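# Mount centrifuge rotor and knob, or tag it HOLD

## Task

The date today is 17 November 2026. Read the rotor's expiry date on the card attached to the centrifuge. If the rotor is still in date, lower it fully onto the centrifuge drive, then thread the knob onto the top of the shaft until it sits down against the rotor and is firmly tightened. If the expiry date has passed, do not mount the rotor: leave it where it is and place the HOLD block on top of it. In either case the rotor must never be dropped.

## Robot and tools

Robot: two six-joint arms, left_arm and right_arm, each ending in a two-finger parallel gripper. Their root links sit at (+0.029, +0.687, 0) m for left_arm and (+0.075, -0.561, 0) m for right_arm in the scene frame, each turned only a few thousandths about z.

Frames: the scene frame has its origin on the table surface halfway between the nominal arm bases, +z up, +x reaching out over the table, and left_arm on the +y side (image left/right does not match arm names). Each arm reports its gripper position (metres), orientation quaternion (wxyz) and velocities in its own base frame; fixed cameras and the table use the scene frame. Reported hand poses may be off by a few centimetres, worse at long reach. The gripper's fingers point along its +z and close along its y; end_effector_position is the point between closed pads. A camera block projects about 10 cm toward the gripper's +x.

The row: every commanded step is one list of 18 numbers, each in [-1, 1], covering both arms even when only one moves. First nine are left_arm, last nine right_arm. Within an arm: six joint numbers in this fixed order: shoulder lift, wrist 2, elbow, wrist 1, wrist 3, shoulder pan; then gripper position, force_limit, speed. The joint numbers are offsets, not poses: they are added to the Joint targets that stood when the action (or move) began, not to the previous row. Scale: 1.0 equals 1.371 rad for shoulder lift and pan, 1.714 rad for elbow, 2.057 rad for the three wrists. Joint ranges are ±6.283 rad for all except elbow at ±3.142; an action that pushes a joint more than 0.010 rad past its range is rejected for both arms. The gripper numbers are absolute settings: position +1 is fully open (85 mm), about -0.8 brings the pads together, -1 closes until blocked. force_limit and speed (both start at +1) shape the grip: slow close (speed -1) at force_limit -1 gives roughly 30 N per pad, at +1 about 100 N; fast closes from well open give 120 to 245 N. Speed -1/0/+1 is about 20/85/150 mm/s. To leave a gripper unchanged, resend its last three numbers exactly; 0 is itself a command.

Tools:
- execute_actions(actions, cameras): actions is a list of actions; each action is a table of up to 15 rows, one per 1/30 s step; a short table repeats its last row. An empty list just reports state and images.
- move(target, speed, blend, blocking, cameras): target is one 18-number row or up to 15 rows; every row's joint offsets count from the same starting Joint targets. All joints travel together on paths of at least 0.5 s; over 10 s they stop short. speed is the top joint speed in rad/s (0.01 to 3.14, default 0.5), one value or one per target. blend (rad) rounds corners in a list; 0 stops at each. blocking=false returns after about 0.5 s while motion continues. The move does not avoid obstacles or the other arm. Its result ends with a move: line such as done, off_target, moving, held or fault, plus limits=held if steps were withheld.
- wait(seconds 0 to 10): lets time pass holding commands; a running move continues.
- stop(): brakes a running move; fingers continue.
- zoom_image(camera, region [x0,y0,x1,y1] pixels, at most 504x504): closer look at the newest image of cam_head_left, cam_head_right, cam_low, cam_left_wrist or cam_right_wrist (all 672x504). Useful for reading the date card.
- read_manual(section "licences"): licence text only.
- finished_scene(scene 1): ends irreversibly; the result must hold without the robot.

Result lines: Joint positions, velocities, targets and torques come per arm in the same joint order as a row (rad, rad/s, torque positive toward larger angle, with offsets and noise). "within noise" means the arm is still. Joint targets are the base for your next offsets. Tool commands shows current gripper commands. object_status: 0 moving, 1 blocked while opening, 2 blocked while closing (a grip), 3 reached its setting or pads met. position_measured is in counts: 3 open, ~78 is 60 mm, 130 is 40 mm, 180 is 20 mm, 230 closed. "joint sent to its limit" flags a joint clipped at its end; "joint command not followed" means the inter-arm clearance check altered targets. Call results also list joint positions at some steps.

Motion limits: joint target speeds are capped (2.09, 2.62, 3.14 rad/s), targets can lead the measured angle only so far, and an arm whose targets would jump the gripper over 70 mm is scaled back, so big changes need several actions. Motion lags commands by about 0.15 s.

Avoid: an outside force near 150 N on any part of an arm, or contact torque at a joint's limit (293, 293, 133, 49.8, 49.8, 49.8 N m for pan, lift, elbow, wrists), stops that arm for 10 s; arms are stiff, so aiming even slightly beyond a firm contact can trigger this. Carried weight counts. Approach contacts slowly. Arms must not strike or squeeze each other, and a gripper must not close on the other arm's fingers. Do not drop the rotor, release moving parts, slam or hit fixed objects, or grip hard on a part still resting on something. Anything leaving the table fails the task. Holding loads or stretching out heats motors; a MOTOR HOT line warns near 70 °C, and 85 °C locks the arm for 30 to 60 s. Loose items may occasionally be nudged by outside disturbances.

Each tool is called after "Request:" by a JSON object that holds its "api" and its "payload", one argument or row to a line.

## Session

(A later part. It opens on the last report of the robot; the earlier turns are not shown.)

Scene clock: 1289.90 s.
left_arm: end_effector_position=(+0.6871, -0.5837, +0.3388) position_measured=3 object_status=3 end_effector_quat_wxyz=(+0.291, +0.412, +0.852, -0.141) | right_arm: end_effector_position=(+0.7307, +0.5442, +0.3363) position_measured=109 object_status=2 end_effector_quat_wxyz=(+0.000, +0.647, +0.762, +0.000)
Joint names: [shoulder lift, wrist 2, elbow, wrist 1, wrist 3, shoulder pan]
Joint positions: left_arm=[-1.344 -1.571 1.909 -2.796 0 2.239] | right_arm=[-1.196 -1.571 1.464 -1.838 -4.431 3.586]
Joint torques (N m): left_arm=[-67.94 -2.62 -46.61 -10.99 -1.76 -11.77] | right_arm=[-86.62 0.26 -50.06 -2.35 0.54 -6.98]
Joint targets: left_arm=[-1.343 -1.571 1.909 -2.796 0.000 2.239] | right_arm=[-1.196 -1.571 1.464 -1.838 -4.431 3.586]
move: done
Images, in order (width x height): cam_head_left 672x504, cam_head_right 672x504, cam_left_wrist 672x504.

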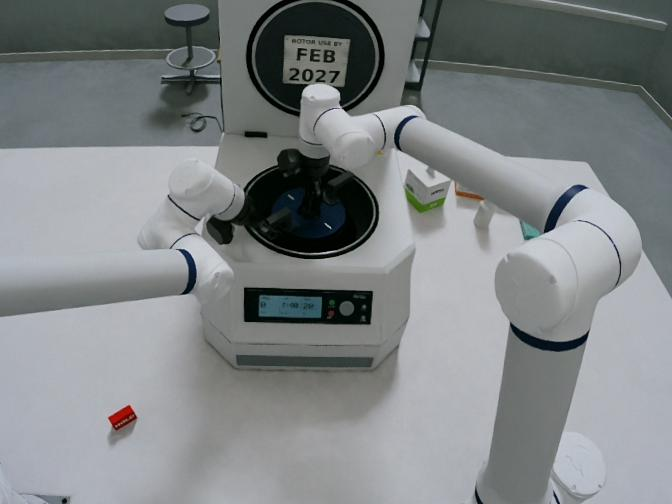

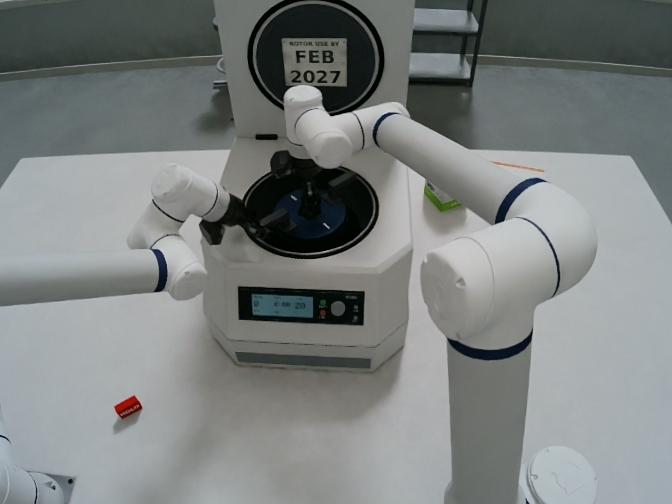

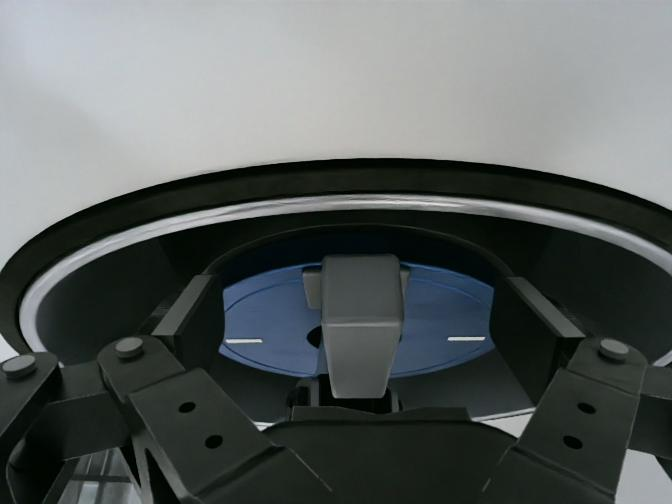

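Request:
{"api": "move", "payload": {
  "target": [0,0,0,0,0,0,-1,-0.5,-1,0,0,0,0,0,0,-1,0.5,-1],
  "cameras": []
}}

Request:
{"api": "wait", "payload": {
  "seconds": 0.7,
  "cameras": ["cam_left_wrist"]
}}

Scene clock: 1297.60 s.
left_arm: end_effector_position=(+0.6872, -0.5838, +0.3386) position_measured=169 object_status=0 end_effector_quat_wxyz=(+0.291, +0.412, +0.852, -0.141) | right_arm: end_effector_position=(+0.7307, +0.5442, +0.3363) position_measured=109 object_status=2 end_effector_quat_wxyz=(+0.000, +0.647, +0.762, +0.000)
Joint names: [shoulder lift, wrist 2, elbow, wrist 1, wrist 3, shoulder pan]
Joint positions: left_arm=[-1.343 -1.571 1.909 -2.797 0 2.239] | right_arm=[-1.196 -1.571 1.464 -1.838 -4.431 3.586]
Joint torques (N m): left_arm=[-66.28 -1.48 -45.28 -9.77 -1.58 1.72] | right_arm=[-86.32 0.34 -50.44 -2.24 0.43 -8.45]
Joint targets: left_arm=[-1.343 -1.571 1.909 -2.796 0.000 2.239] | right_arm=[-1.196 -1.571 1.464 -1.838 -4.431 3.586]
move: done
No camera images: "cameras" was empty.

Scene clock: 1298.30 s.
left_arm: end_effector_position=(+0.6872, -0.5838, +0.3386) position_measured=169 object_status=2 end_effector_quat_wxyz=(+0.291, +0.412, +0.852, -0.141) | right_arm: end_effector_position=(+0.7307, +0.5442, +0.3363) position_measured=109 object_status=2 end_effector_quat_wxyz=(+0.000, +0.647, +0.762, +0.000)
Joint names: [shoulder lift, wrist 2, elbow, wrist 1, wrist 3, shoulder pan]
Joint positions: left_arm=[-1.343 -1.571 1.909 -2.797 0 2.239] | right_arm=[-1.196 -1.571 1.464 -1.838 -4.431 3.586]
Joint torques (N m): left_arm=[-66.68 0.05 -42.42 -8.49 -1.79 -0.37] | right_arm=[-87.15 0.2 -49.95 -2.28 0.26 -9.06]
Joint targets: left_arm=[-1.343 -1.571 1.909 -2.796 0.000 2.239] | right_arm=[-1.196 -1.571 1.464 -1.838 -4.431 3.586]
Tool commands: left_gripper/position=-1.0 left_gripper/force_limit=-0.5 left_gripper/speed=-1.0 right_gripper/position=-1.0 right_gripper/force_limit=+0.5 right_gripper/speed=-1.0
wait: 0.70 s; at rest by 0.17 s
Images, in order (width x height): cam_left_wrist 672x504.

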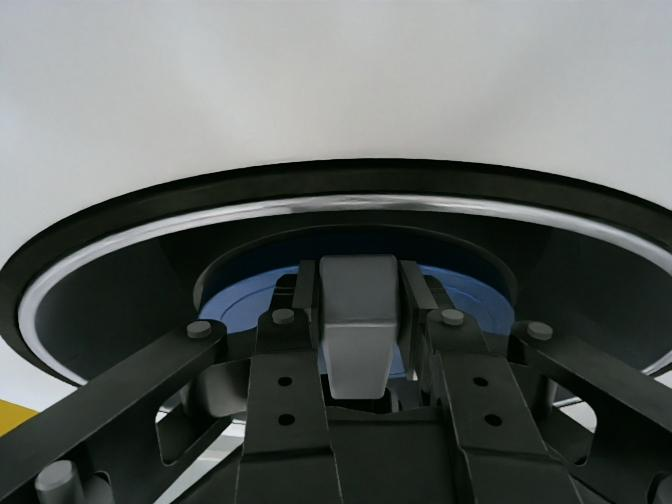

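Request:
{"api": "move", "payload": {
  "target": [0,0,0,0,0,0,-1,-0.5,-1,0.0012,0,0.003,-0.0032,0,0,-1,0.5,-1],
  "speed": 0.03,
  "cameras": []
}}

Request:
{"api": "move", "payload": {
  "target": [0,0,0,0,0,0,-1,-0.5,-1,0,0,0,0,0.5,0,-1,0.5,-1],
  "speed": 0.8,
  "cameras": []
}}

Request:
{"api": "move", "payload": {
  "target": [0,0,0,0,0,0,-1,-0.5,-1,0,0,0,0,0.5,0,-1,0.5,-1],
  "speed": 0.8,
  "cameras": ["cam_right_wrist"]
}}

Scene clock: 1306.53 s.
left_arm: end_effector_position=(+0.6872, -0.5837, +0.3386) position_measured=169 object_status=2 end_effector_quat_wxyz=(+0.291, +0.412, +0.852, -0.141) | right_arm: end_effector_position=(+0.7308, +0.5442, +0.3327) position_measured=109 object_status=2 end_effector_quat_wxyz=(+0.000, +0.647, +0.762, +0.000) end_effector_velocity=(+0.002, -0.002, -0.006) end_effector_angular_velocity=(-0.001, +0.000, -0.003)
Joint names: [shoulder lift, wrist 2, elbow, wrist 1, wrist 3, shoulder pan]
Joint positions: left_arm=[-1.343 -1.571 1.909 -2.796 0 2.239] | right_arm=[-1.194 -1.571 1.469 -1.845 -4.431 3.586]
Joint velocities: left_arm=[within noise] | right_arm=[0.003 0 0.006 -0.009 0 -0.003]
Joint torques (N m): left_arm=[-69.21 0.23 -36.28 -4.93 -1.72 -13.88] | right_arm=[-16.18 1.21 14.9 13.69 0.55 -2.6]
Joint targets: left_arm=[-1.343 -1.571 1.909 -2.796 0.000 2.239] | right_arm=[-1.194 -1.571 1.469 -1.845 -4.431 3.586]
move: done
No camera images: "cameras" was empty.

Scene clock: 1308.57 s.
left_arm: end_effector_position=(+0.6872, -0.5838, +0.3386) position_measured=169 object_status=2 end_effector_quat_wxyz=(+0.291, +0.412, +0.852, -0.141) | right_arm: end_effector_position=(+0.7305, +0.5443, +0.3322) position_measured=109 object_status=2 end_effector_quat_wxyz=(+0.000, +0.939, +0.345, +0.000)
Joint names: [shoulder lift, wrist 2, elbow, wrist 1, wrist 3, shoulder pan]
Joint positions: left_arm=[-1.343 -1.571 1.909 -2.796 0 2.239] | right_arm=[-1.194 -1.571 1.469 -1.845 -3.402 3.586]
Joint torques (N m): left_arm=[-72.83 -1.5 -36.38 -9.95 -1.51 -16.93] | right_arm=[-87.55 -2.9 -48.97 -6.37 2.38 -9.33]
Joint targets: left_arm=[-1.343 -1.571 1.909 -2.796 0.000 2.239] | right_arm=[-1.194 -1.571 1.469 -1.845 -3.402 3.586]
move: done
No camera images: "cameras" was empty.

Scene clock: 1310.60 s.
left_arm: end_effector_position=(+0.6872, -0.5838, +0.3386) position_measured=169 object_status=2 end_effector_quat_wxyz=(+0.291, +0.412, +0.852, -0.141) | right_arm: end_effector_position=(+0.7306, +0.5442, +0.3322) position_measured=111 object_status=2 end_effector_quat_wxyz=(+0.000, +0.987, -0.161, +0.000)
Joint names: [shoulder lift, wrist 2, elbow, wrist 1, wrist 3, shoulder pan]
Joint positions: left_arm=[-1.343 -1.571 1.909 -2.796 0 2.239] | right_arm=[-1.194 -1.571 1.469 -1.845 -2.374 3.586]
Joint torques (N m): left_arm=[-73.35 -3.07 -35.96 -7.37 -1.47 -14.47] | right_arm=[-49.33 -17.4 7.45 25.13 3.1 -48.99]
Joint targets: left_arm=[-1.343 -1.571 1.909 -2.796 0.000 2.239] | right_arm=[-1.194 -1.571 1.469 -1.845 -2.373 3.586]
move: done
Images, in order (width x height): cam_right_wrist 672x504.

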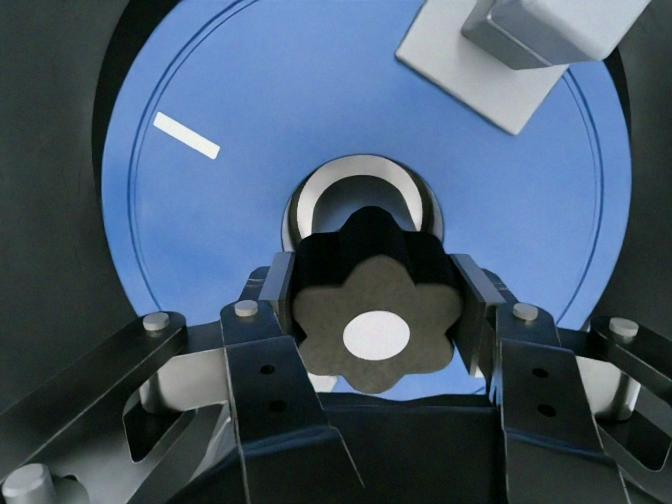

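Request:
{"api": "move", "payload": {
  "target": [0,0,0,0,0,0,-1,-0.5,-1,0.0024,0,-0.0027,0.0007,0.001,0.0015,-1,0.5,-1],
  "speed": 0.02,
  "cameras": ["cam_right_wrist","cam_head_left","cam_head_right"]
}}

Request:
{"api": "zoom_image", "payload": {
  "camera": "cam_head_left",
  "region": [285, 170, 345, 230]
}}

Request:
{"api": "zoom_image", "payload": {
  "camera": "cam_right_wrist",
  "region": [260, 130, 480, 290]
}}

Scene clock: 1327.23 s.
left_arm: end_effector_position=(+0.6872, -0.5838, +0.3386) position_measured=169 object_status=2 end_effector_quat_wxyz=(+0.291, +0.412, +0.852, -0.141) | right_arm: end_effector_position=(+0.7314, +0.5461, +0.3321) position_measured=111 object_status=2 end_effector_quat_wxyz=(+0.001, +0.987, -0.161, +0.000)
Joint names: [shoulder lift, wrist 2, elbow, wrist 1, wrist 3, shoulder pan]
Joint positions: left_arm=[-1.343 -1.571 1.909 -2.796 0 2.239] | right_arm=[-1.191 -1.571 1.465 -1.843 -2.371 3.587]
Joint torques (N m): left_arm=[-75.21 -4.42 -36.29 -5.2 -1.62 -15.28] | right_arm=[-18.19 -2.17 -20.01 4.8 1.8 4.17]
Joint targets: left_arm=[-1.343 -1.571 1.909 -2.796 0.000 2.239] | right_arm=[-1.191 -1.571 1.464 -1.843 -2.371 3.588]
move: done
Images, in order (width x height): cam_head_left 672x504, cam_head_right 672x504, cam_right_wrist 672x504.

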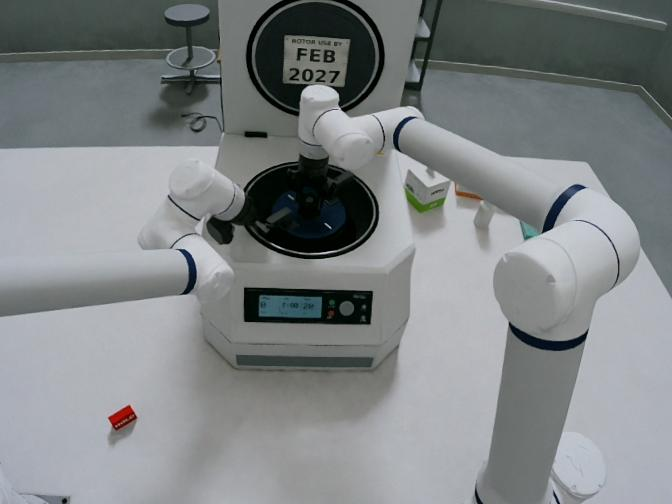

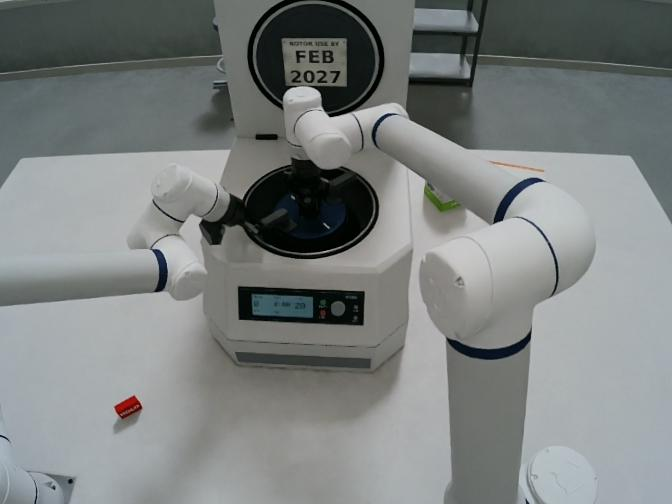

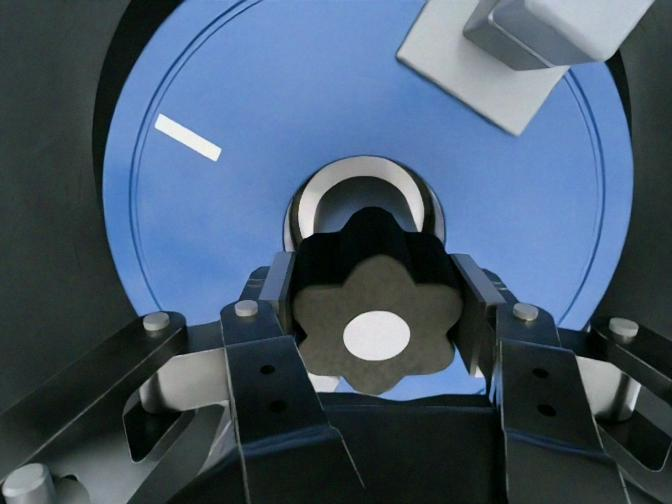

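Scaled by 8.400 from the camera's 672x504 image, which has a finer 960x720 frame.

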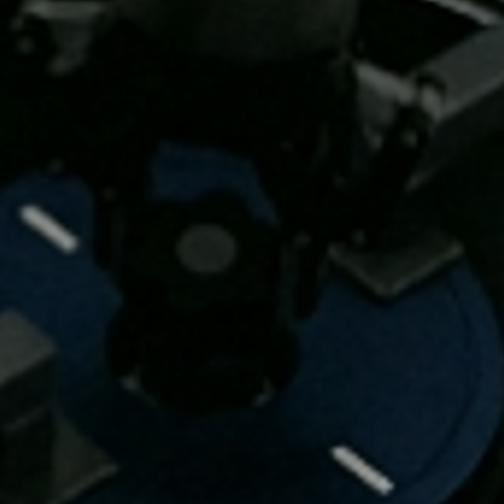

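Scaled by 2.291 from the camera's 672x504 image, which has a finer 960x720 frame.

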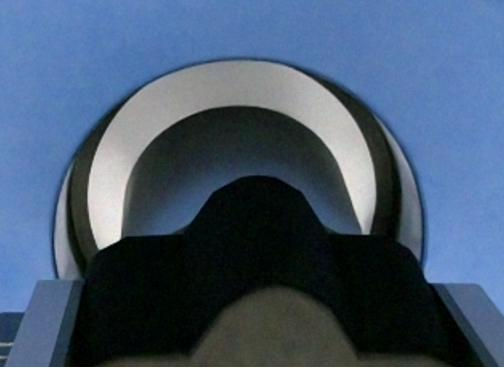

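Request:
{"api": "move", "payload": {
  "target": [0,0,0,0,0,0,-1,-0.5,-1,-0.0003,0,-0.00075,0.0008,0,0,-1,0.5,-1],
  "speed": 0.02,
  "cameras": []
}}

Request:
{"api": "move", "payload": {
  "target": [0,0,0,0,0,0,-1,-0.5,-1,-0.0003,0,-0.00075,0.0008,0,0,-1,0.5,-1],
  "speed": 0.02,
  "cameras": []
}}

Scene clock: 1336.73 s.
left_arm: end_effector_position=(+0.6872, -0.5838, +0.3386) position_measured=169 object_status=2 end_effector_quat_wxyz=(+0.291, +0.412, +0.852, -0.141) | right_arm: end_effector_position=(+0.7313, +0.5466, +0.3329) position_measured=111 object_status=2 end_effector_quat_wxyz=(+0.000, +0.987, -0.161, -0.001)
Joint names: [shoulder lift, wrist 2, elbow, wrist 1, wrist 3, shoulder pan]
Joint positions: left_arm=[-1.343 -1.571 1.909 -2.796 0 2.239] | right_arm=[-1.191 -1.571 1.463 -1.842 -2.371 3.588]
Joint torques (N m): left_arm=[-77.49 -0.51 -35.71 -11.44 -1.41 -14.59] | right_arm=[-72.9 0.5 -42.24 0.31 1.98 9.13]
Joint targets: left_arm=[-1.343 -1.571 1.909 -2.796 0.000 2.239] | right_arm=[-1.191 -1.571 1.463 -1.842 -2.371 3.588]
move: done
No camera images: "cameras" was empty.

Scene clock: 1337.43 s.
left_arm: end_effector_position=(+0.6872, -0.5838, +0.3386) position_measured=169 object_status=2 end_effector_quat_wxyz=(+0.291, +0.412, +0.852, -0.141) | right_arm: end_effector_position=(+0.7314, +0.5466, +0.3341) position_measured=111 object_status=2 end_effector_quat_wxyz=(+0.000, +0.987, -0.161, +0.000)
Joint names: [shoulder lift, wrist 2, elbow, wrist 1, wrist 3, shoulder pan]
Joint positions: left_arm=[-1.343 -1.571 1.909 -2.796 0 2.239] | right_arm=[-1.192 -1.571 1.462 -1.84 -2.371 3.588]
Joint torques (N m): left_arm=[-77.51 -0.4 -36.12 -10.94 -1.2 -14.7] | right_arm=[-101.93 -1.3 -63.07 -3.95 1.82 5.11]
Joint targets: left_arm=[-1.343 -1.571 1.909 -2.796 0.000 2.239] | right_arm=[-1.192 -1.571 1.462 -1.840 -2.371 3.588]
move: done
No camera images: "cameras" was empty.

Request:
{"api": "move", "payload": {
  "target": [0,0,0,0,0,0,-1,-0.5,-1,0.0003,0,0.0008,-0.0009,0,0,-1,0.5,-1],
  "speed": 0.02,
  "cameras": []
}}

Request:
{"api": "move", "payload": {
  "target": [0,0,0,0,0,0,-1,-0.5,-1,0,0,0,0,0.3,0,-1,0.5,-1],
  "speed": 0.6,
  "cameras": []
}}

Request:
{"api": "move", "payload": {
  "target": [0,0,0,0,0,0,-1,-0.5,-1,0,0,0,0,0.3,0,-1,0.5,-1],
  "speed": 0.6,
  "cameras": []
}}

Request:
{"api": "move", "payload": {
  "target": [0,0,0,0,0,0,-1,-0.5,-1,0,0,0,0,0.3,0,-1,0.5,-1],
  "speed": 0.6,
  "cameras": ["cam_right_wrist"]
}}

Request:
{"api": "zoom_image", "payload": {
  "camera": "cam_right_wrist",
  "region": [260, 130, 480, 290]
}}

Scene clock: 1345.27 s.
left_arm: end_effector_position=(+0.6872, -0.5838, +0.3386) position_measured=169 object_status=2 end_effector_quat_wxyz=(+0.291, +0.412, +0.852, -0.141) | right_arm: end_effector_position=(+0.7314, +0.5466, +0.3332) position_measured=111 object_status=2 end_effector_quat_wxyz=(+0.000, +0.987, -0.161, +0.000)
Joint names: [shoulder lift, wrist 2, elbow, wrist 1, wrist 3, shoulder pan]
Joint positions: left_arm=[-1.343 -1.571 1.909 -2.796 0 2.239] | right_arm=[-1.191 -1.571 1.463 -1.842 -2.371 3.588]
Joint torques (N m): left_arm=[-80.28 -0.37 -35.59 -6.4 -1.63 -15.28] | right_arm=[-72.4 -2.27 -42.71 -10.75 1.37 -11.39]
Joint targets: left_arm=[-1.343 -1.571 1.909 -2.796 0.000 2.239] | right_arm=[-1.191 -1.571 1.463 -1.842 -2.371 3.588]
move: done
No camera images: "cameras" was empty.

Scene clock: 1347.00 s.
left_arm: end_effector_position=(+0.6872, -0.5838, +0.3386) position_measured=169 object_status=2 end_effector_quat_wxyz=(+0.291, +0.412, +0.852, -0.141) | right_arm: end_effector_position=(+0.7314, +0.5466, +0.3331) position_measured=111 object_status=2 end_effector_quat_wxyz=(+0.000, +0.891, -0.453, +0.000)
Joint names: [shoulder lift, wrist 2, elbow, wrist 1, wrist 3, shoulder pan]
Joint positions: left_arm=[-1.343 -1.571 1.909 -2.796 0 2.239] | right_arm=[-1.191 -1.571 1.463 -1.842 -1.754 3.588]
Joint torques (N m): left_arm=[-81.39 -0.32 -35.97 -4.81 -1.44 -15.68] | right_arm=[-100.99 -8.08 -4.24 28.27 2.52 -12.41]
Joint targets: left_arm=[-1.343 -1.571 1.909 -2.796 0.000 2.239] | right_arm=[-1.191 -1.571 1.463 -1.842 -1.754 3.588]
move: done
No camera images: "cameras" was empty.

Scene clock: 1348.73 s.
left_arm: end_effector_position=(+0.6872, -0.5838, +0.3386) position_measured=169 object_status=2 end_effector_quat_wxyz=(+0.291, +0.412, +0.852, -0.141) | right_arm: end_effector_position=(+0.7315, +0.5465, +0.3331) position_measured=111 object_status=2 end_effector_quat_wxyz=(+0.000, +0.712, -0.703, +0.000)
Joint names: [shoulder lift, wrist 2, elbow, wrist 1, wrist 3, shoulder pan]
Joint positions: left_arm=[-1.343 -1.571 1.909 -2.796 0 2.239] | right_arm=[-1.191 -1.571 1.463 -1.842 -1.137 3.588]
Joint torques (N m): left_arm=[-82.42 -0.54 -35.95 -8.57 -1.44 -15.57] | right_arm=[-80.99 3.64 1.51 37.09 2.45 24.57]
Joint targets: left_arm=[-1.343 -1.571 1.909 -2.796 0.000 2.239] | right_arm=[-1.191 -1.571 1.463 -1.842 -1.137 3.588]
move: done
No camera images: "cameras" was empty.

Scene clock: 1350.47 s.
left_arm: end_effector_position=(+0.6872, -0.5838, +0.3386) position_measured=169 object_status=2 end_effector_quat_wxyz=(+0.291, +0.412, +0.852, -0.141) | right_arm: end_effector_position=(+0.7314, +0.5466, +0.3331) position_measured=111 object_status=2 end_effector_quat_wxyz=(+0.000, -0.465, +0.886, +0.000)
Joint names: [shoulder lift, wrist 2, elbow, wrist 1, wrist 3, shoulder pan]
Joint positions: left_arm=[-1.343 -1.571 1.909 -2.796 0 2.239] | right_arm=[-1.191 -1.571 1.463 -1.842 -0.52 3.588]
Joint torques (N m): left_arm=[-82.76 -1.1 -36.21 -13.15 -1.26 -16.08] | right_arm=[-88.64 10.96 -16.2 19.4 2.17 45.48]
Joint targets: left_arm=[-1.343 -1.571 1.909 -2.796 0.000 2.239] | right_arm=[-1.191 -1.571 1.463 -1.842 -0.520 3.588]
move: done
Images, in order (width x height): cam_right_wrist 672x504.

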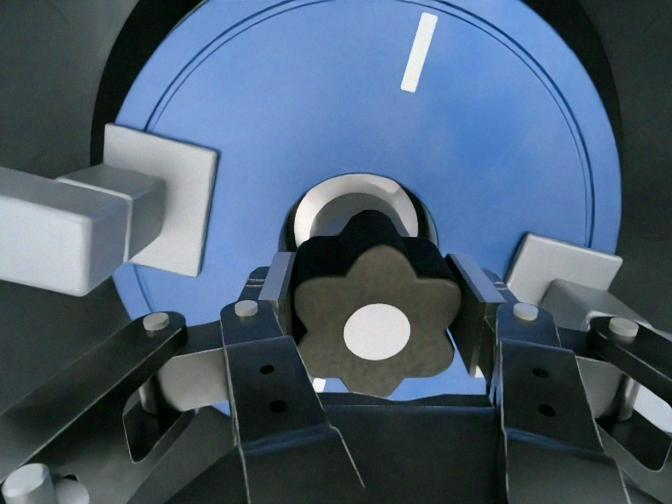

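Scaled by 2.291 from the camera's 672x504 image, which has a finer 960x720 frame.

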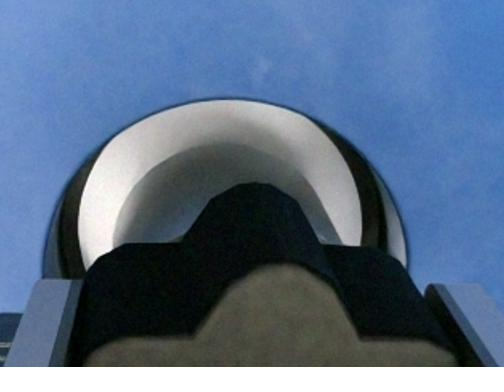

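Request:
{"api": "move", "payload": {
  "target": [0,0,0,0,0,0,-1,-0.5,-1,0,0,0,0,0,0,0.6,0.5,-0.5],
  "cameras": ["cam_right_wrist"]
}}

Request:
{"api": "zoom_image", "payload": {
  "camera": "cam_right_wrist",
  "region": [260, 130, 480, 420]
}}

Scene clock: 1360.97 s.
left_arm: end_effector_position=(+0.6872, -0.5838, +0.3386) position_measured=169 object_status=2 end_effector_quat_wxyz=(+0.291, +0.412, +0.852, -0.141) | right_arm: end_effector_position=(+0.7314, +0.5466, +0.3331) position_measured=53 object_status=0 end_effector_quat_wxyz=(+0.000, -0.464, +0.886, +0.000)
Joint names: [shoulder lift, wrist 2, elbow, wrist 1, wrist 3, shoulder pan]
Joint positions: left_arm=[-1.343 -1.571 1.909 -2.797 0 2.239] | right_arm=[-1.191 -1.571 1.463 -1.842 -0.52 3.588]
Joint torques (N m): left_arm=[-86.91 -2.31 -36.53 -3.93 -1.19 -15.26] | right_arm=[-75.97 -1.92 -57.4 -9.97 0.32 -13.32]
Joint targets: left_arm=[-1.343 -1.571 1.909 -2.796 0.000 2.239] | right_arm=[-1.191 -1.571 1.463 -1.842 -0.520 3.588]
move: done
Images, in order (width x height): cam_right_wrist 672x504.

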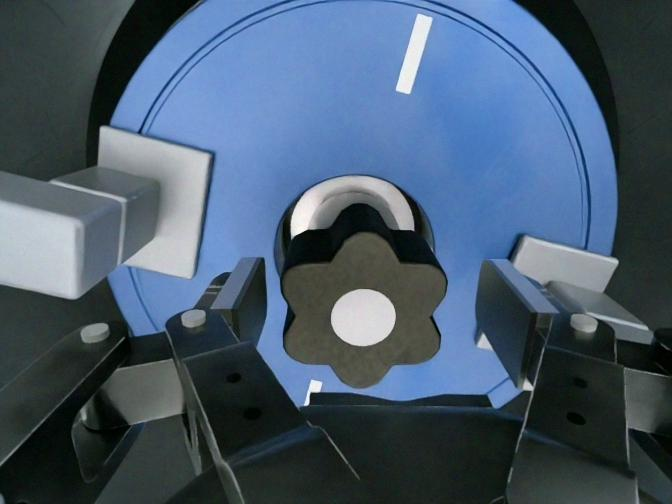

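Scaled by 1.738 from the camera's 672x504 image, which has a finer 960x720 frame.

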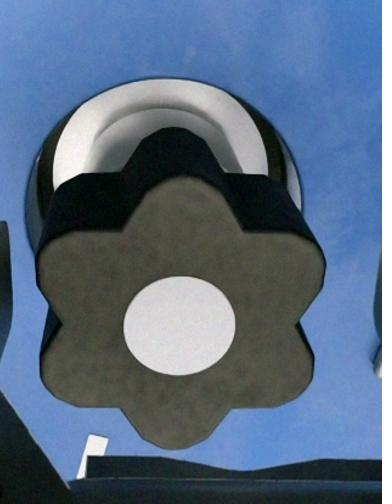

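Request:
{"api": "move", "payload": {
  "target": [0,0,0,0,0,0,-1,-0.5,-1,0.0001,0,0.0053,-0.0044,0,-0.0042,1,0.5,-0.5],
  "speed": 0.1,
  "cameras": []
}}

Request:
{"api": "move", "payload": {
  "target": [0,0,0,0,0,0,-1,-0.5,-1,0,0,0,0,-0.85,0,1,0.5,-0.5],
  "speed": 1.5,
  "cameras": ["cam_right_wrist"]
}}

Request:
{"api": "move", "payload": {
  "target": [0,0,0,0,0,0,-1,-0.5,-1,0,0,0,0,-0.85,0,1,0.5,-0.5],
  "speed": 1.5,
  "cameras": []
}}

Request:
{"api": "move", "payload": {
  "target": [0,0,0,0,0,0,-1,-0.5,-1,0,0,0,0,-0.848,0,1,0.5,-0.5],
  "speed": 1.5,
  "cameras": ["cam_right_wrist"]
}}

Scene clock: 1373.47 s.
left_arm: end_effector_position=(+0.6872, -0.5838, +0.3386) position_measured=169 object_status=2 end_effector_quat_wxyz=(+0.291, +0.412, +0.852, -0.141) | right_arm: end_effector_position=(+0.7332, +0.5419, +0.3282) position_measured=3 object_status=3 end_effector_quat_wxyz=(-0.001, -0.462, +0.887, +0.000)
Joint names: [shoulder lift, wrist 2, elbow, wrist 1, wrist 3, shoulder pan]
Joint positions: left_arm=[-1.343 -1.571 1.909 -2.796 0 2.239] | right_arm=[-1.191 -1.571 1.472 -1.85 -0.52 3.582]
Joint torques (N m): left_arm=[-87.68 -3.64 -36.07 -3.82 -1.5 -16.33] | right_arm=[-75.96 -1.91 -44.6 -9.48 -1.39 -18.03]
Joint targets: left_arm=[-1.343 -1.571 1.909 -2.796 0.000 2.239] | right_arm=[-1.191 -1.571 1.472 -1.851 -0.520 3.582]
move: done
No camera images: "cameras" was empty.

Scene clock: 1375.53 s.
left_arm: end_effector_position=(+0.6872, -0.5838, +0.3386) position_measured=169 object_status=2 end_effector_quat_wxyz=(+0.291, +0.412, +0.852, -0.141) | right_arm: end_effector_position=(+0.7332, +0.5418, +0.3280) position_measured=3 object_status=3 end_effector_quat_wxyz=(+0.000, +0.977, -0.215, +0.000)
Joint names: [shoulder lift, wrist 2, elbow, wrist 1, wrist 3, shoulder pan]
Joint positions: left_arm=[-1.343 -1.571 1.909 -2.796 0 2.239] | right_arm=[-1.191 -1.571 1.472 -1.851 -2.268 3.582]
Joint torques (N m): left_arm=[-89.09 -4.09 -35.34 -3.72 -1.16 -14.56] | right_arm=[-76.85 -1.63 -44.45 -9.55 -3.04 -13.83]
Joint targets: left_arm=[-1.343 -1.571 1.909 -2.796 0.000 2.239] | right_arm=[-1.191 -1.571 1.472 -1.851 -2.268 3.582]
move: done
Images, in order (width x height): cam_right_wrist 672x504.

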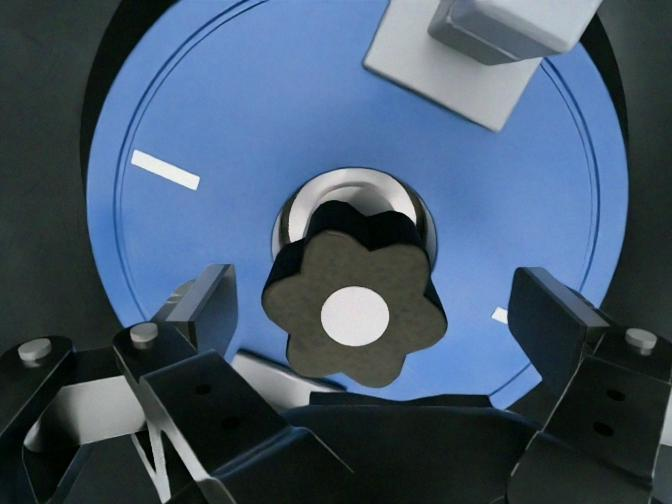

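Scene clock: 1377.60 s.
left_arm: end_effector_position=(+0.6872, -0.5838, +0.3386) position_measured=169 object_status=2 end_effector_quat_wxyz=(+0.291, +0.412, +0.852, -0.141) | right_arm: end_effector_position=(+0.7332, +0.5418, +0.3280) position_measured=3 object_status=3 end_effector_quat_wxyz=(+0.000, +0.791, +0.611, -0.001)
Joint names: [shoulder lift, wrist 2, elbow, wrist 1, wrist 3, shoulder pan]
Joint positions: left_arm=[-1.343 -1.571 1.909 -2.796 0 2.239] | right_arm=[-1.191 -1.571 1.472 -1.851 -4.017 3.582]
Joint torques (N m): left_arm=[-91.17 -4.36 -36.52 -3.67 -1.23 -15.96] | right_arm=[-75.52 -1.34 -45.89 -9.27 -2.27 -14.27]
Joint targets: left_arm=[-1.343 -1.571 1.909 -2.796 0.000 2.239] | right_arm=[-1.191 -1.571 1.472 -1.851 -4.017 3.582]
move: done
No camera images: "cameras" was empty.

Scene clock: 1379.67 s.
left_arm: end_effector_position=(+0.6872, -0.5838, +0.3386) position_measured=169 object_status=2 end_effector_quat_wxyz=(+0.291, +0.412, +0.852, -0.141) | right_arm: end_effector_position=(+0.7332, +0.5418, +0.3280) position_measured=3 object_status=3 end_effector_quat_wxyz=(-0.001, +0.041, +0.999, +0.000)
Joint names: [shoulder lift, wrist 2, elbow, wrist 1, wrist 3, shoulder pan]
Joint positions: left_arm=[-1.343 -1.571 1.909 -2.796 0 2.239] | right_arm=[-1.191 -1.571 1.472 -1.851 -5.761 3.582]
Joint torques (N m): left_arm=[-91.95 -4.49 -36.59 -3.72 -1.34 -15.8] | right_arm=[-76.84 -1.24 -46.39 -8.65 -2.3 -13.77]
Joint targets: left_arm=[-1.343 -1.571 1.909 -2.796 0.000 2.239] | right_arm=[-1.191 -1.571 1.472 -1.851 -5.762 3.582]
move: done
Images, in order (width x height): cam_right_wrist 672x504.

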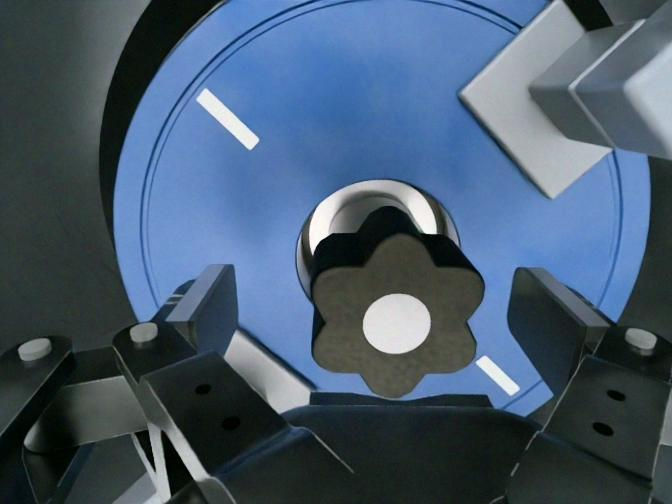

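Request:
{"api": "move", "payload": {
  "target": [0,0,0,0,0,0,-1,-0.5,-1,0.0053,0,-0.006,0.0015,0.0017,0.0026,1,0.5,-0.5],
  "speed": 0.05,
  "cameras": ["cam_right_wrist"]
}}

Scene clock: 1396.83 s.
left_arm: end_effector_position=(+0.6872, -0.5838, +0.3386) position_measured=169 object_status=2 end_effector_quat_wxyz=(+0.291, +0.412, +0.852, -0.141) | right_arm: end_effector_position=(+0.7354, +0.5462, +0.3280) position_measured=3 object_status=3 end_effector_quat_wxyz=(-0.001, +0.041, +0.999, +0.000)
Joint names: [shoulder lift, wrist 2, elbow, wrist 1, wrist 3, shoulder pan]
Joint positions: left_arm=[-1.343 -1.571 1.909 -2.796 0 2.239] | right_arm=[-1.184 -1.571 1.462 -1.848 -5.758 3.585]
Joint torques (N m): left_arm=[-94.71 -4.4 -36.33 -3.65 -1.33 -14.44] | right_arm=[-75.98 -0.57 -57.84 -2 2.43 10.92]
Joint targets: left_arm=[-1.343 -1.571 1.909 -2.796 0.000 2.239] | right_arm=[-1.184 -1.571 1.462 -1.848 -5.758 3.586]
move: done
Images, in order (width x height): cam_right_wrist 672x504.

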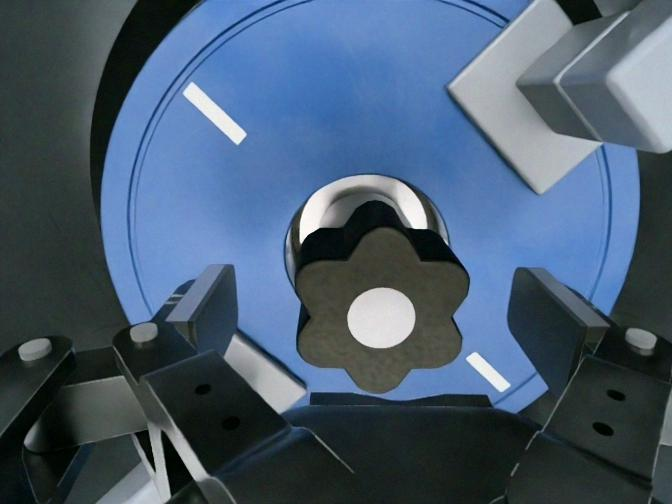

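Request:
{"api": "move", "payload": {
  "target": [0,0,0,0,0,0,-1,-0.5,-1,0.0008,0,0.0023,-0.0024,0,0,1,0.5,-0.5],
  "speed": 0.05,
  "cameras": []
}}

Request:
{"api": "move", "payload": {
  "target": [0,0,0,0,0,0,-1,-0.5,-1,0,0,0,0,0,0,-1,0.5,-1],
  "cameras": []
}}

Request:
{"api": "wait", "payload": {
  "seconds": 1,
  "cameras": ["cam_right_wrist"]
}}

Scene clock: 1406.40 s.
left_arm: end_effector_position=(+0.6872, -0.5838, +0.3386) position_measured=169 object_status=2 end_effector_quat_wxyz=(+0.291, +0.412, +0.852, -0.141) | right_arm: end_effector_position=(+0.7353, +0.5463, +0.3251) position_measured=3 object_status=3 end_effector_quat_wxyz=(-0.001, +0.041, +0.999, +0.000)
Joint names: [shoulder lift, wrist 2, elbow, wrist 1, wrist 3, shoulder pan]
Joint positions: left_arm=[-1.343 -1.571 1.909 -2.796 0 2.239] | right_arm=[-1.183 -1.571 1.466 -1.852 -5.758 3.586]
Joint torques (N m): left_arm=[-95.54 -4.45 -36.55 -3.8 -1.58 -14.55] | right_arm=[-78.17 -0.23 -42.91 -10.1 2.17 12.62]
Joint targets: left_arm=[-1.343 -1.571 1.909 -2.796 0.000 2.239] | right_arm=[-1.183 -1.571 1.466 -1.853 -5.758 3.586]
move: done
No camera images: "cameras" was empty.

Scene clock: 1408.90 s.
left_arm: end_effector_position=(+0.6872, -0.5838, +0.3386) position_measured=169 object_status=2 end_effector_quat_wxyz=(+0.291, +0.412, +0.852, -0.141) | right_arm: end_effector_position=(+0.7353, +0.5463, +0.3250) position_measured=110 object_status=0 end_effector_quat_wxyz=(-0.001, +0.041, +0.999, +0.000)
Joint names: [shoulder lift, wrist 2, elbow, wrist 1, wrist 3, shoulder pan]
Joint positions: left_arm=[-1.343 -1.571 1.909 -2.796 0 2.239] | right_arm=[-1.183 -1.571 1.466 -1.853 -5.758 3.586]
Joint torques (N m): left_arm=[-96.43 -4.1 -36.13 -3.71 -1.2 -14] | right_arm=[-77.07 0.01 -41.82 -0.75 1.66 1.4]
Joint targets: left_arm=[-1.343 -1.571 1.909 -2.796 0.000 2.239] | right_arm=[-1.183 -1.571 1.466 -1.853 -5.758 3.586]
move: done
No camera images: "cameras" was empty.

Scene clock: 1409.90 s.
left_arm: end_effector_position=(+0.6872, -0.5838, +0.3386) position_measured=169 object_status=2 end_effector_quat_wxyz=(+0.291, +0.412, +0.852, -0.141) | right_arm: end_effector_position=(+0.7353, +0.5463, +0.3249) position_measured=110 object_status=2 end_effector_quat_wxyz=(-0.001, +0.041, +0.999, +0.000)
Joint names: [shoulder lift, wrist 2, elbow, wrist 1, wrist 3, shoulder pan]
Joint positions: left_arm=[-1.343 -1.571 1.909 -2.796 0 2.239] | right_arm=[-1.183 -1.571 1.466 -1.853 -5.758 3.586]
Joint torques (N m): left_arm=[-96.66 -3.81 -36.46 -3.74 -1.29 -15.7] | right_arm=[-74.66 0.24 -35.43 0.15 1.21 -9.45]
Joint targets: left_arm=[-1.343 -1.571 1.909 -2.796 0.000 2.239] | right_arm=[-1.183 -1.571 1.466 -1.853 -5.758 3.586]
Tool commands: left_gripper/position=-1.0 left_gripper/force_limit=-0.5 left_gripper/speed=-1.0 right_gripper/position=-1.0 right_gripper/force_limit=+0.5 right_gripper/speed=-1.0
wait: 1.00 s; at rest by 0.17 s
Images, in order (width x height): cam_right_wrist 672x504.

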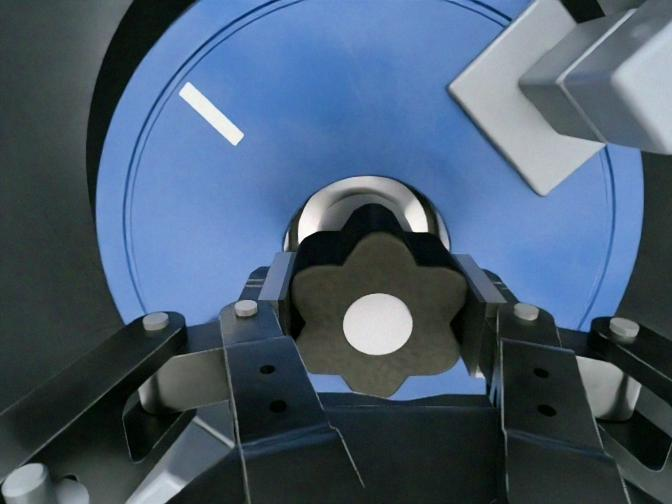

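Request:
{"api": "move", "payload": {
  "target": [0,0,0,0,0,0,-1,-0.5,-1,0,0,0,0,0.5,0,-1,0.5,-1],
  "speed": 0.8,
  "cameras": []
}}

Request:
{"api": "move", "payload": {
  "target": [0,0,0,0,0,0,-1,-0.5,-1,0,0,0,0,0.5,0,-1,0.5,-1],
  "speed": 0.8,
  "cameras": ["cam_right_wrist"]
}}

Scene clock: 1417.00 s.
left_arm: end_effector_position=(+0.6872, -0.5838, +0.3386) position_measured=169 object_status=2 end_effector_quat_wxyz=(+0.291, +0.412, +0.852, -0.141) | right_arm: end_effector_position=(+0.7353, +0.5463, +0.3250) position_measured=110 object_status=2 end_effector_quat_wxyz=(+0.000, +0.527, +0.850, +0.000)
Joint names: [shoulder lift, wrist 2, elbow, wrist 1, wrist 3, shoulder pan]
Joint positions: left_arm=[-1.343 -1.571 1.909 -2.796 0 2.239] | right_arm=[-1.183 -1.571 1.466 -1.853 -4.73 3.586]
Joint torques (N m): left_arm=[-101.97 -1.34 -36.03 -4 -1.28 -15.62] | right_arm=[-68.32 -2.99 -15.8 12.64 2.63 -9.03]
Joint targets: left_arm=[-1.343 -1.571 1.909 -2.796 0.000 2.239] | right_arm=[-1.183 -1.571 1.466 -1.853 -4.730 3.586]
move: done
No camera images: "cameras" was empty.

Scene clock: 1419.03 s.
left_arm: end_effector_position=(+0.6872, -0.5838, +0.3386) position_measured=169 object_status=2 end_effector_quat_wxyz=(+0.291, +0.412, +0.852, -0.141) | right_arm: end_effector_position=(+0.7353, +0.5462, +0.3249) position_measured=110 object_status=2 end_effector_quat_wxyz=(+0.000, +0.877, +0.481, -0.001)
Joint names: [shoulder lift, wrist 2, elbow, wrist 1, wrist 3, shoulder pan]
Joint positions: left_arm=[-1.343 -1.571 1.909 -2.796 0 2.239] | right_arm=[-1.183 -1.571 1.466 -1.853 -3.701 3.585]
Joint torques (N m): left_arm=[-101.66 -0.32 -36.37 -6.09 -1.32 -13.86] | right_arm=[-66.41 4.1 -8.54 15.55 1.95 11.73]
Joint targets: left_arm=[-1.343 -1.571 1.909 -2.796 0.000 2.239] | right_arm=[-1.183 -1.571 1.466 -1.853 -3.701 3.586]
move: done
Images, in order (width x height): cam_right_wrist 672x504.

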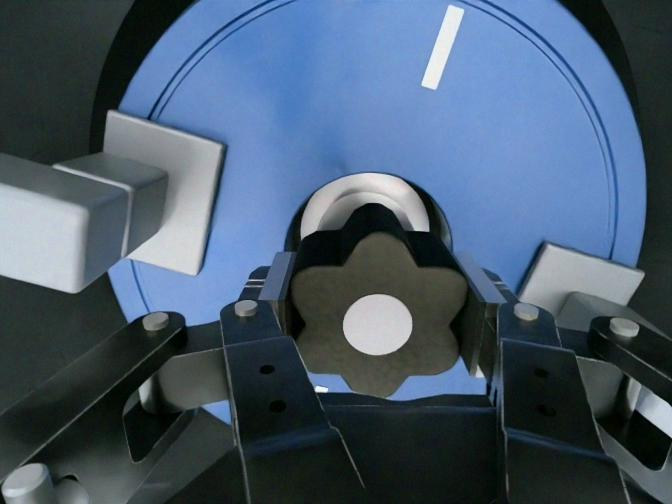

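Request:
{"api": "move", "payload": {
  "target": [0,0,0,0,0,0,-1,-0.5,-1,0,0,0,0,0.9,0,-1,0.5,-1],
  "speed": 0.8,
  "cameras": ["cam_right_wrist"]
}}

Request:
{"api": "move", "payload": {
  "target": [0,0,0,0,0,0,-1,-0.5,-1,0,0,0,0,0.9,0,-1,0.5,-1],
  "speed": 0.8,
  "cameras": ["cam_right_wrist"]
}}

Scene clock: 1429.83 s.
left_arm: end_effector_position=(+0.6872, -0.5838, +0.3386) position_measured=169 object_status=2 end_effector_quat_wxyz=(+0.291, +0.412, +0.852, -0.141) | right_arm: end_effector_position=(+0.7353, +0.5463, +0.3249) position_measured=110 object_status=2 end_effector_quat_wxyz=(+0.000, +0.911, -0.411, +0.000)
Joint names: [shoulder lift, wrist 2, elbow, wrist 1, wrist 3, shoulder pan]
Joint positions: left_arm=[-1.343 -1.571 1.909 -2.796 0 2.239] | right_arm=[-1.183 -1.571 1.466 -1.853 -1.85 3.586]
Joint torques (N m): left_arm=[-107.11 -0.5 -36.05 -11.14 -1.12 -14.61] | right_arm=[-70.22 5.94 -38.46 -1.43 2.26 22.35]
Joint targets: left_arm=[-1.343 -1.571 1.909 -2.796 0.000 2.239] | right_arm=[-1.183 -1.571 1.466 -1.853 -1.849 3.586]
move: done
Images, in order (width x height): cam_right_wrist 672x504.

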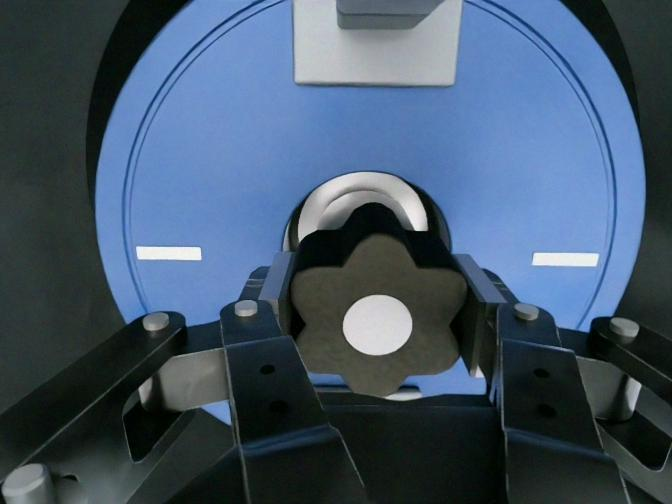

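Scene clock: 1432.90 s.
left_arm: end_effector_position=(+0.6872, -0.5838, +0.3386) position_measured=169 object_status=2 end_effector_quat_wxyz=(+0.291, +0.412, +0.852, -0.141) | right_arm: end_effector_position=(+0.7353, +0.5463, +0.3249) position_measured=110 object_status=2 end_effector_quat_wxyz=(-0.001, -0.219, +0.976, +0.000)
Joint names: [shoulder lift, wrist 2, elbow, wrist 1, wrist 3, shoulder pan]
Joint positions: left_arm=[-1.343 -1.571 1.909 -2.796 0 2.239] | right_arm=[-1.183 -1.571 1.466 -1.853 0.002 3.586]
Joint torques (N m): left_arm=[-108.46 -0.43 -35.69 -9.68 -1.12 -15.22] | right_arm=[-99.05 3.12 -59.29 -3.87 2.04 18.67]
Joint targets: left_arm=[-1.343 -1.571 1.909 -2.796 0.000 2.239] | right_arm=[-1.183 -1.571 1.466 -1.853 0.002 3.586]
move: done
Images, in order (width x height): cam_right_wrist 672x504.

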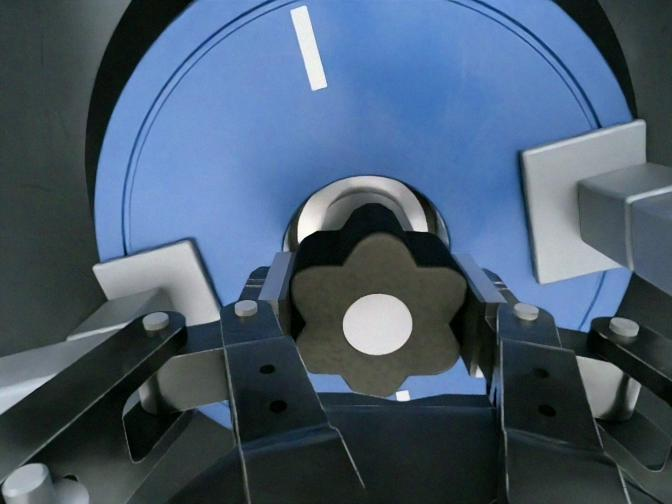

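Request:
{"api": "wait", "payload": {
  "seconds": 0.2,
  "cameras": ["cam_head_left","cam_head_right","cam_right_wrist"]
}}

Request:
{"api": "zoom_image", "payload": {
  "camera": "cam_head_left",
  "region": [290, 185, 330, 230]
}}

Request:
{"api": "zoom_image", "payload": {
  "camera": "cam_head_right",
  "region": [290, 185, 330, 230]
}}

Request:
{"api": "zoom_image", "payload": {
  "camera": "cam_right_wrist",
  "region": [270, 150, 470, 300]
}}

Scene clock: 1442.73 s.
left_arm: end_effector_position=(+0.6872, -0.5838, +0.3386) position_measured=169 object_status=2 end_effector_quat_wxyz=(+0.291, +0.412, +0.852, -0.141) | right_arm: end_effector_position=(+0.7353, +0.5463, +0.3249) position_measured=110 object_status=2 end_effector_quat_wxyz=(-0.001, -0.219, +0.976, +0.000)
Joint names: [shoulder lift, wrist 2, elbow, wrist 1, wrist 3, shoulder pan]
Joint positions: left_arm=[-1.343 -1.571 1.909 -2.796 0 2.239] | right_arm=[-1.183 -1.571 1.466 -1.853 0.002 3.586]
Joint torques (N m): left_arm=[-109.75 -0.39 -35.86 -7.56 -1.17 -15.74] | right_arm=[-107.47 1.72 -60.47 -7.38 2.2 3.03]
Joint targets: left_arm=[-1.343 -1.571 1.909 -2.796 0.000 2.239] | right_arm=[-1.183 -1.571 1.466 -1.853 0.002 3.586]
Tool commands: left_gripper/position=-1.0 left_gripper/force_limit=-0.5 left_gripper/speed=-1.0 right_gripper/position=-1.0 right_gripper/force_limit=+0.5 right_gripper/speed=-1.0
wait: 0.20 s; at rest from the start
Images, in order (width x height): cam_head_left 672x504, cam_head_right 672x504, cam_right_wrist 672x504.

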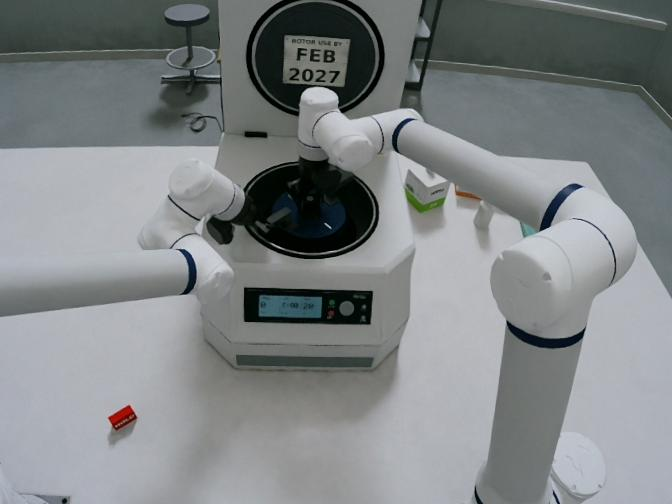

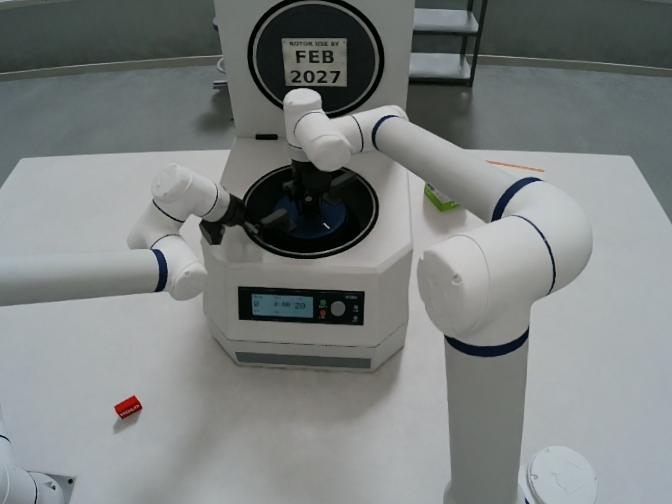

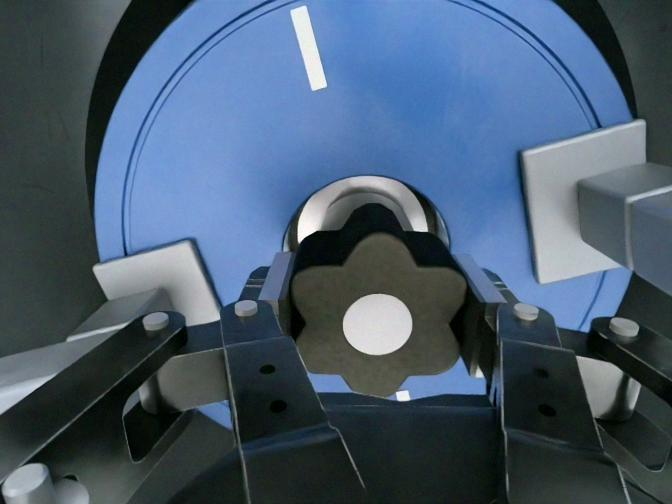

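Scaled by 11.200 from the camera's 672x504 image, which has a finer 960x720 frame.

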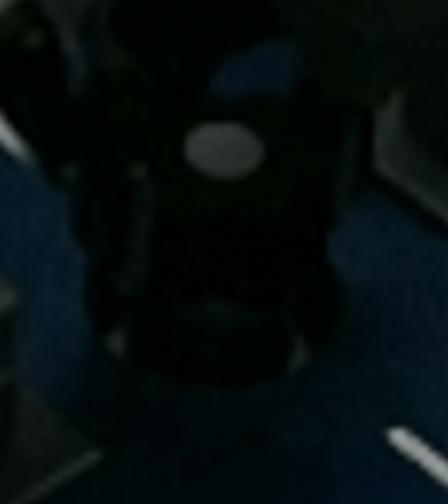

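Scaled by 11.200 from the camera's 672x504 image, which has a finer 960x720 frame.

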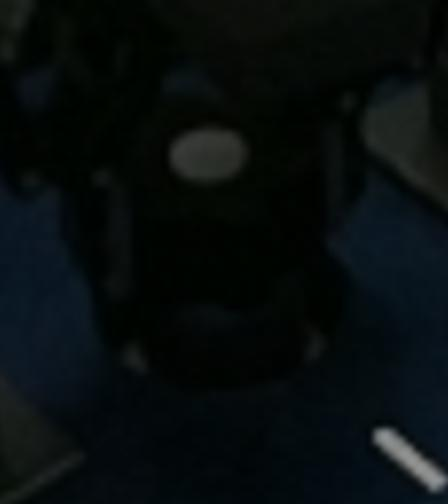

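Scaled by 2.520 from the camera's 672x504 image, which has a finer 960x720 frame.

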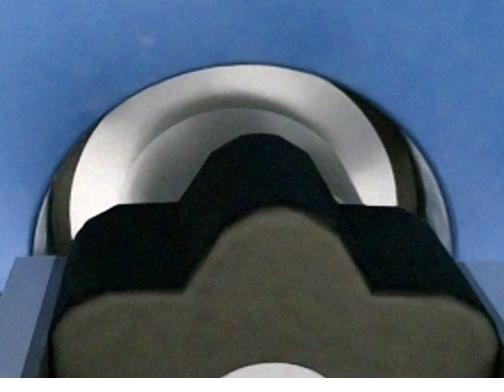

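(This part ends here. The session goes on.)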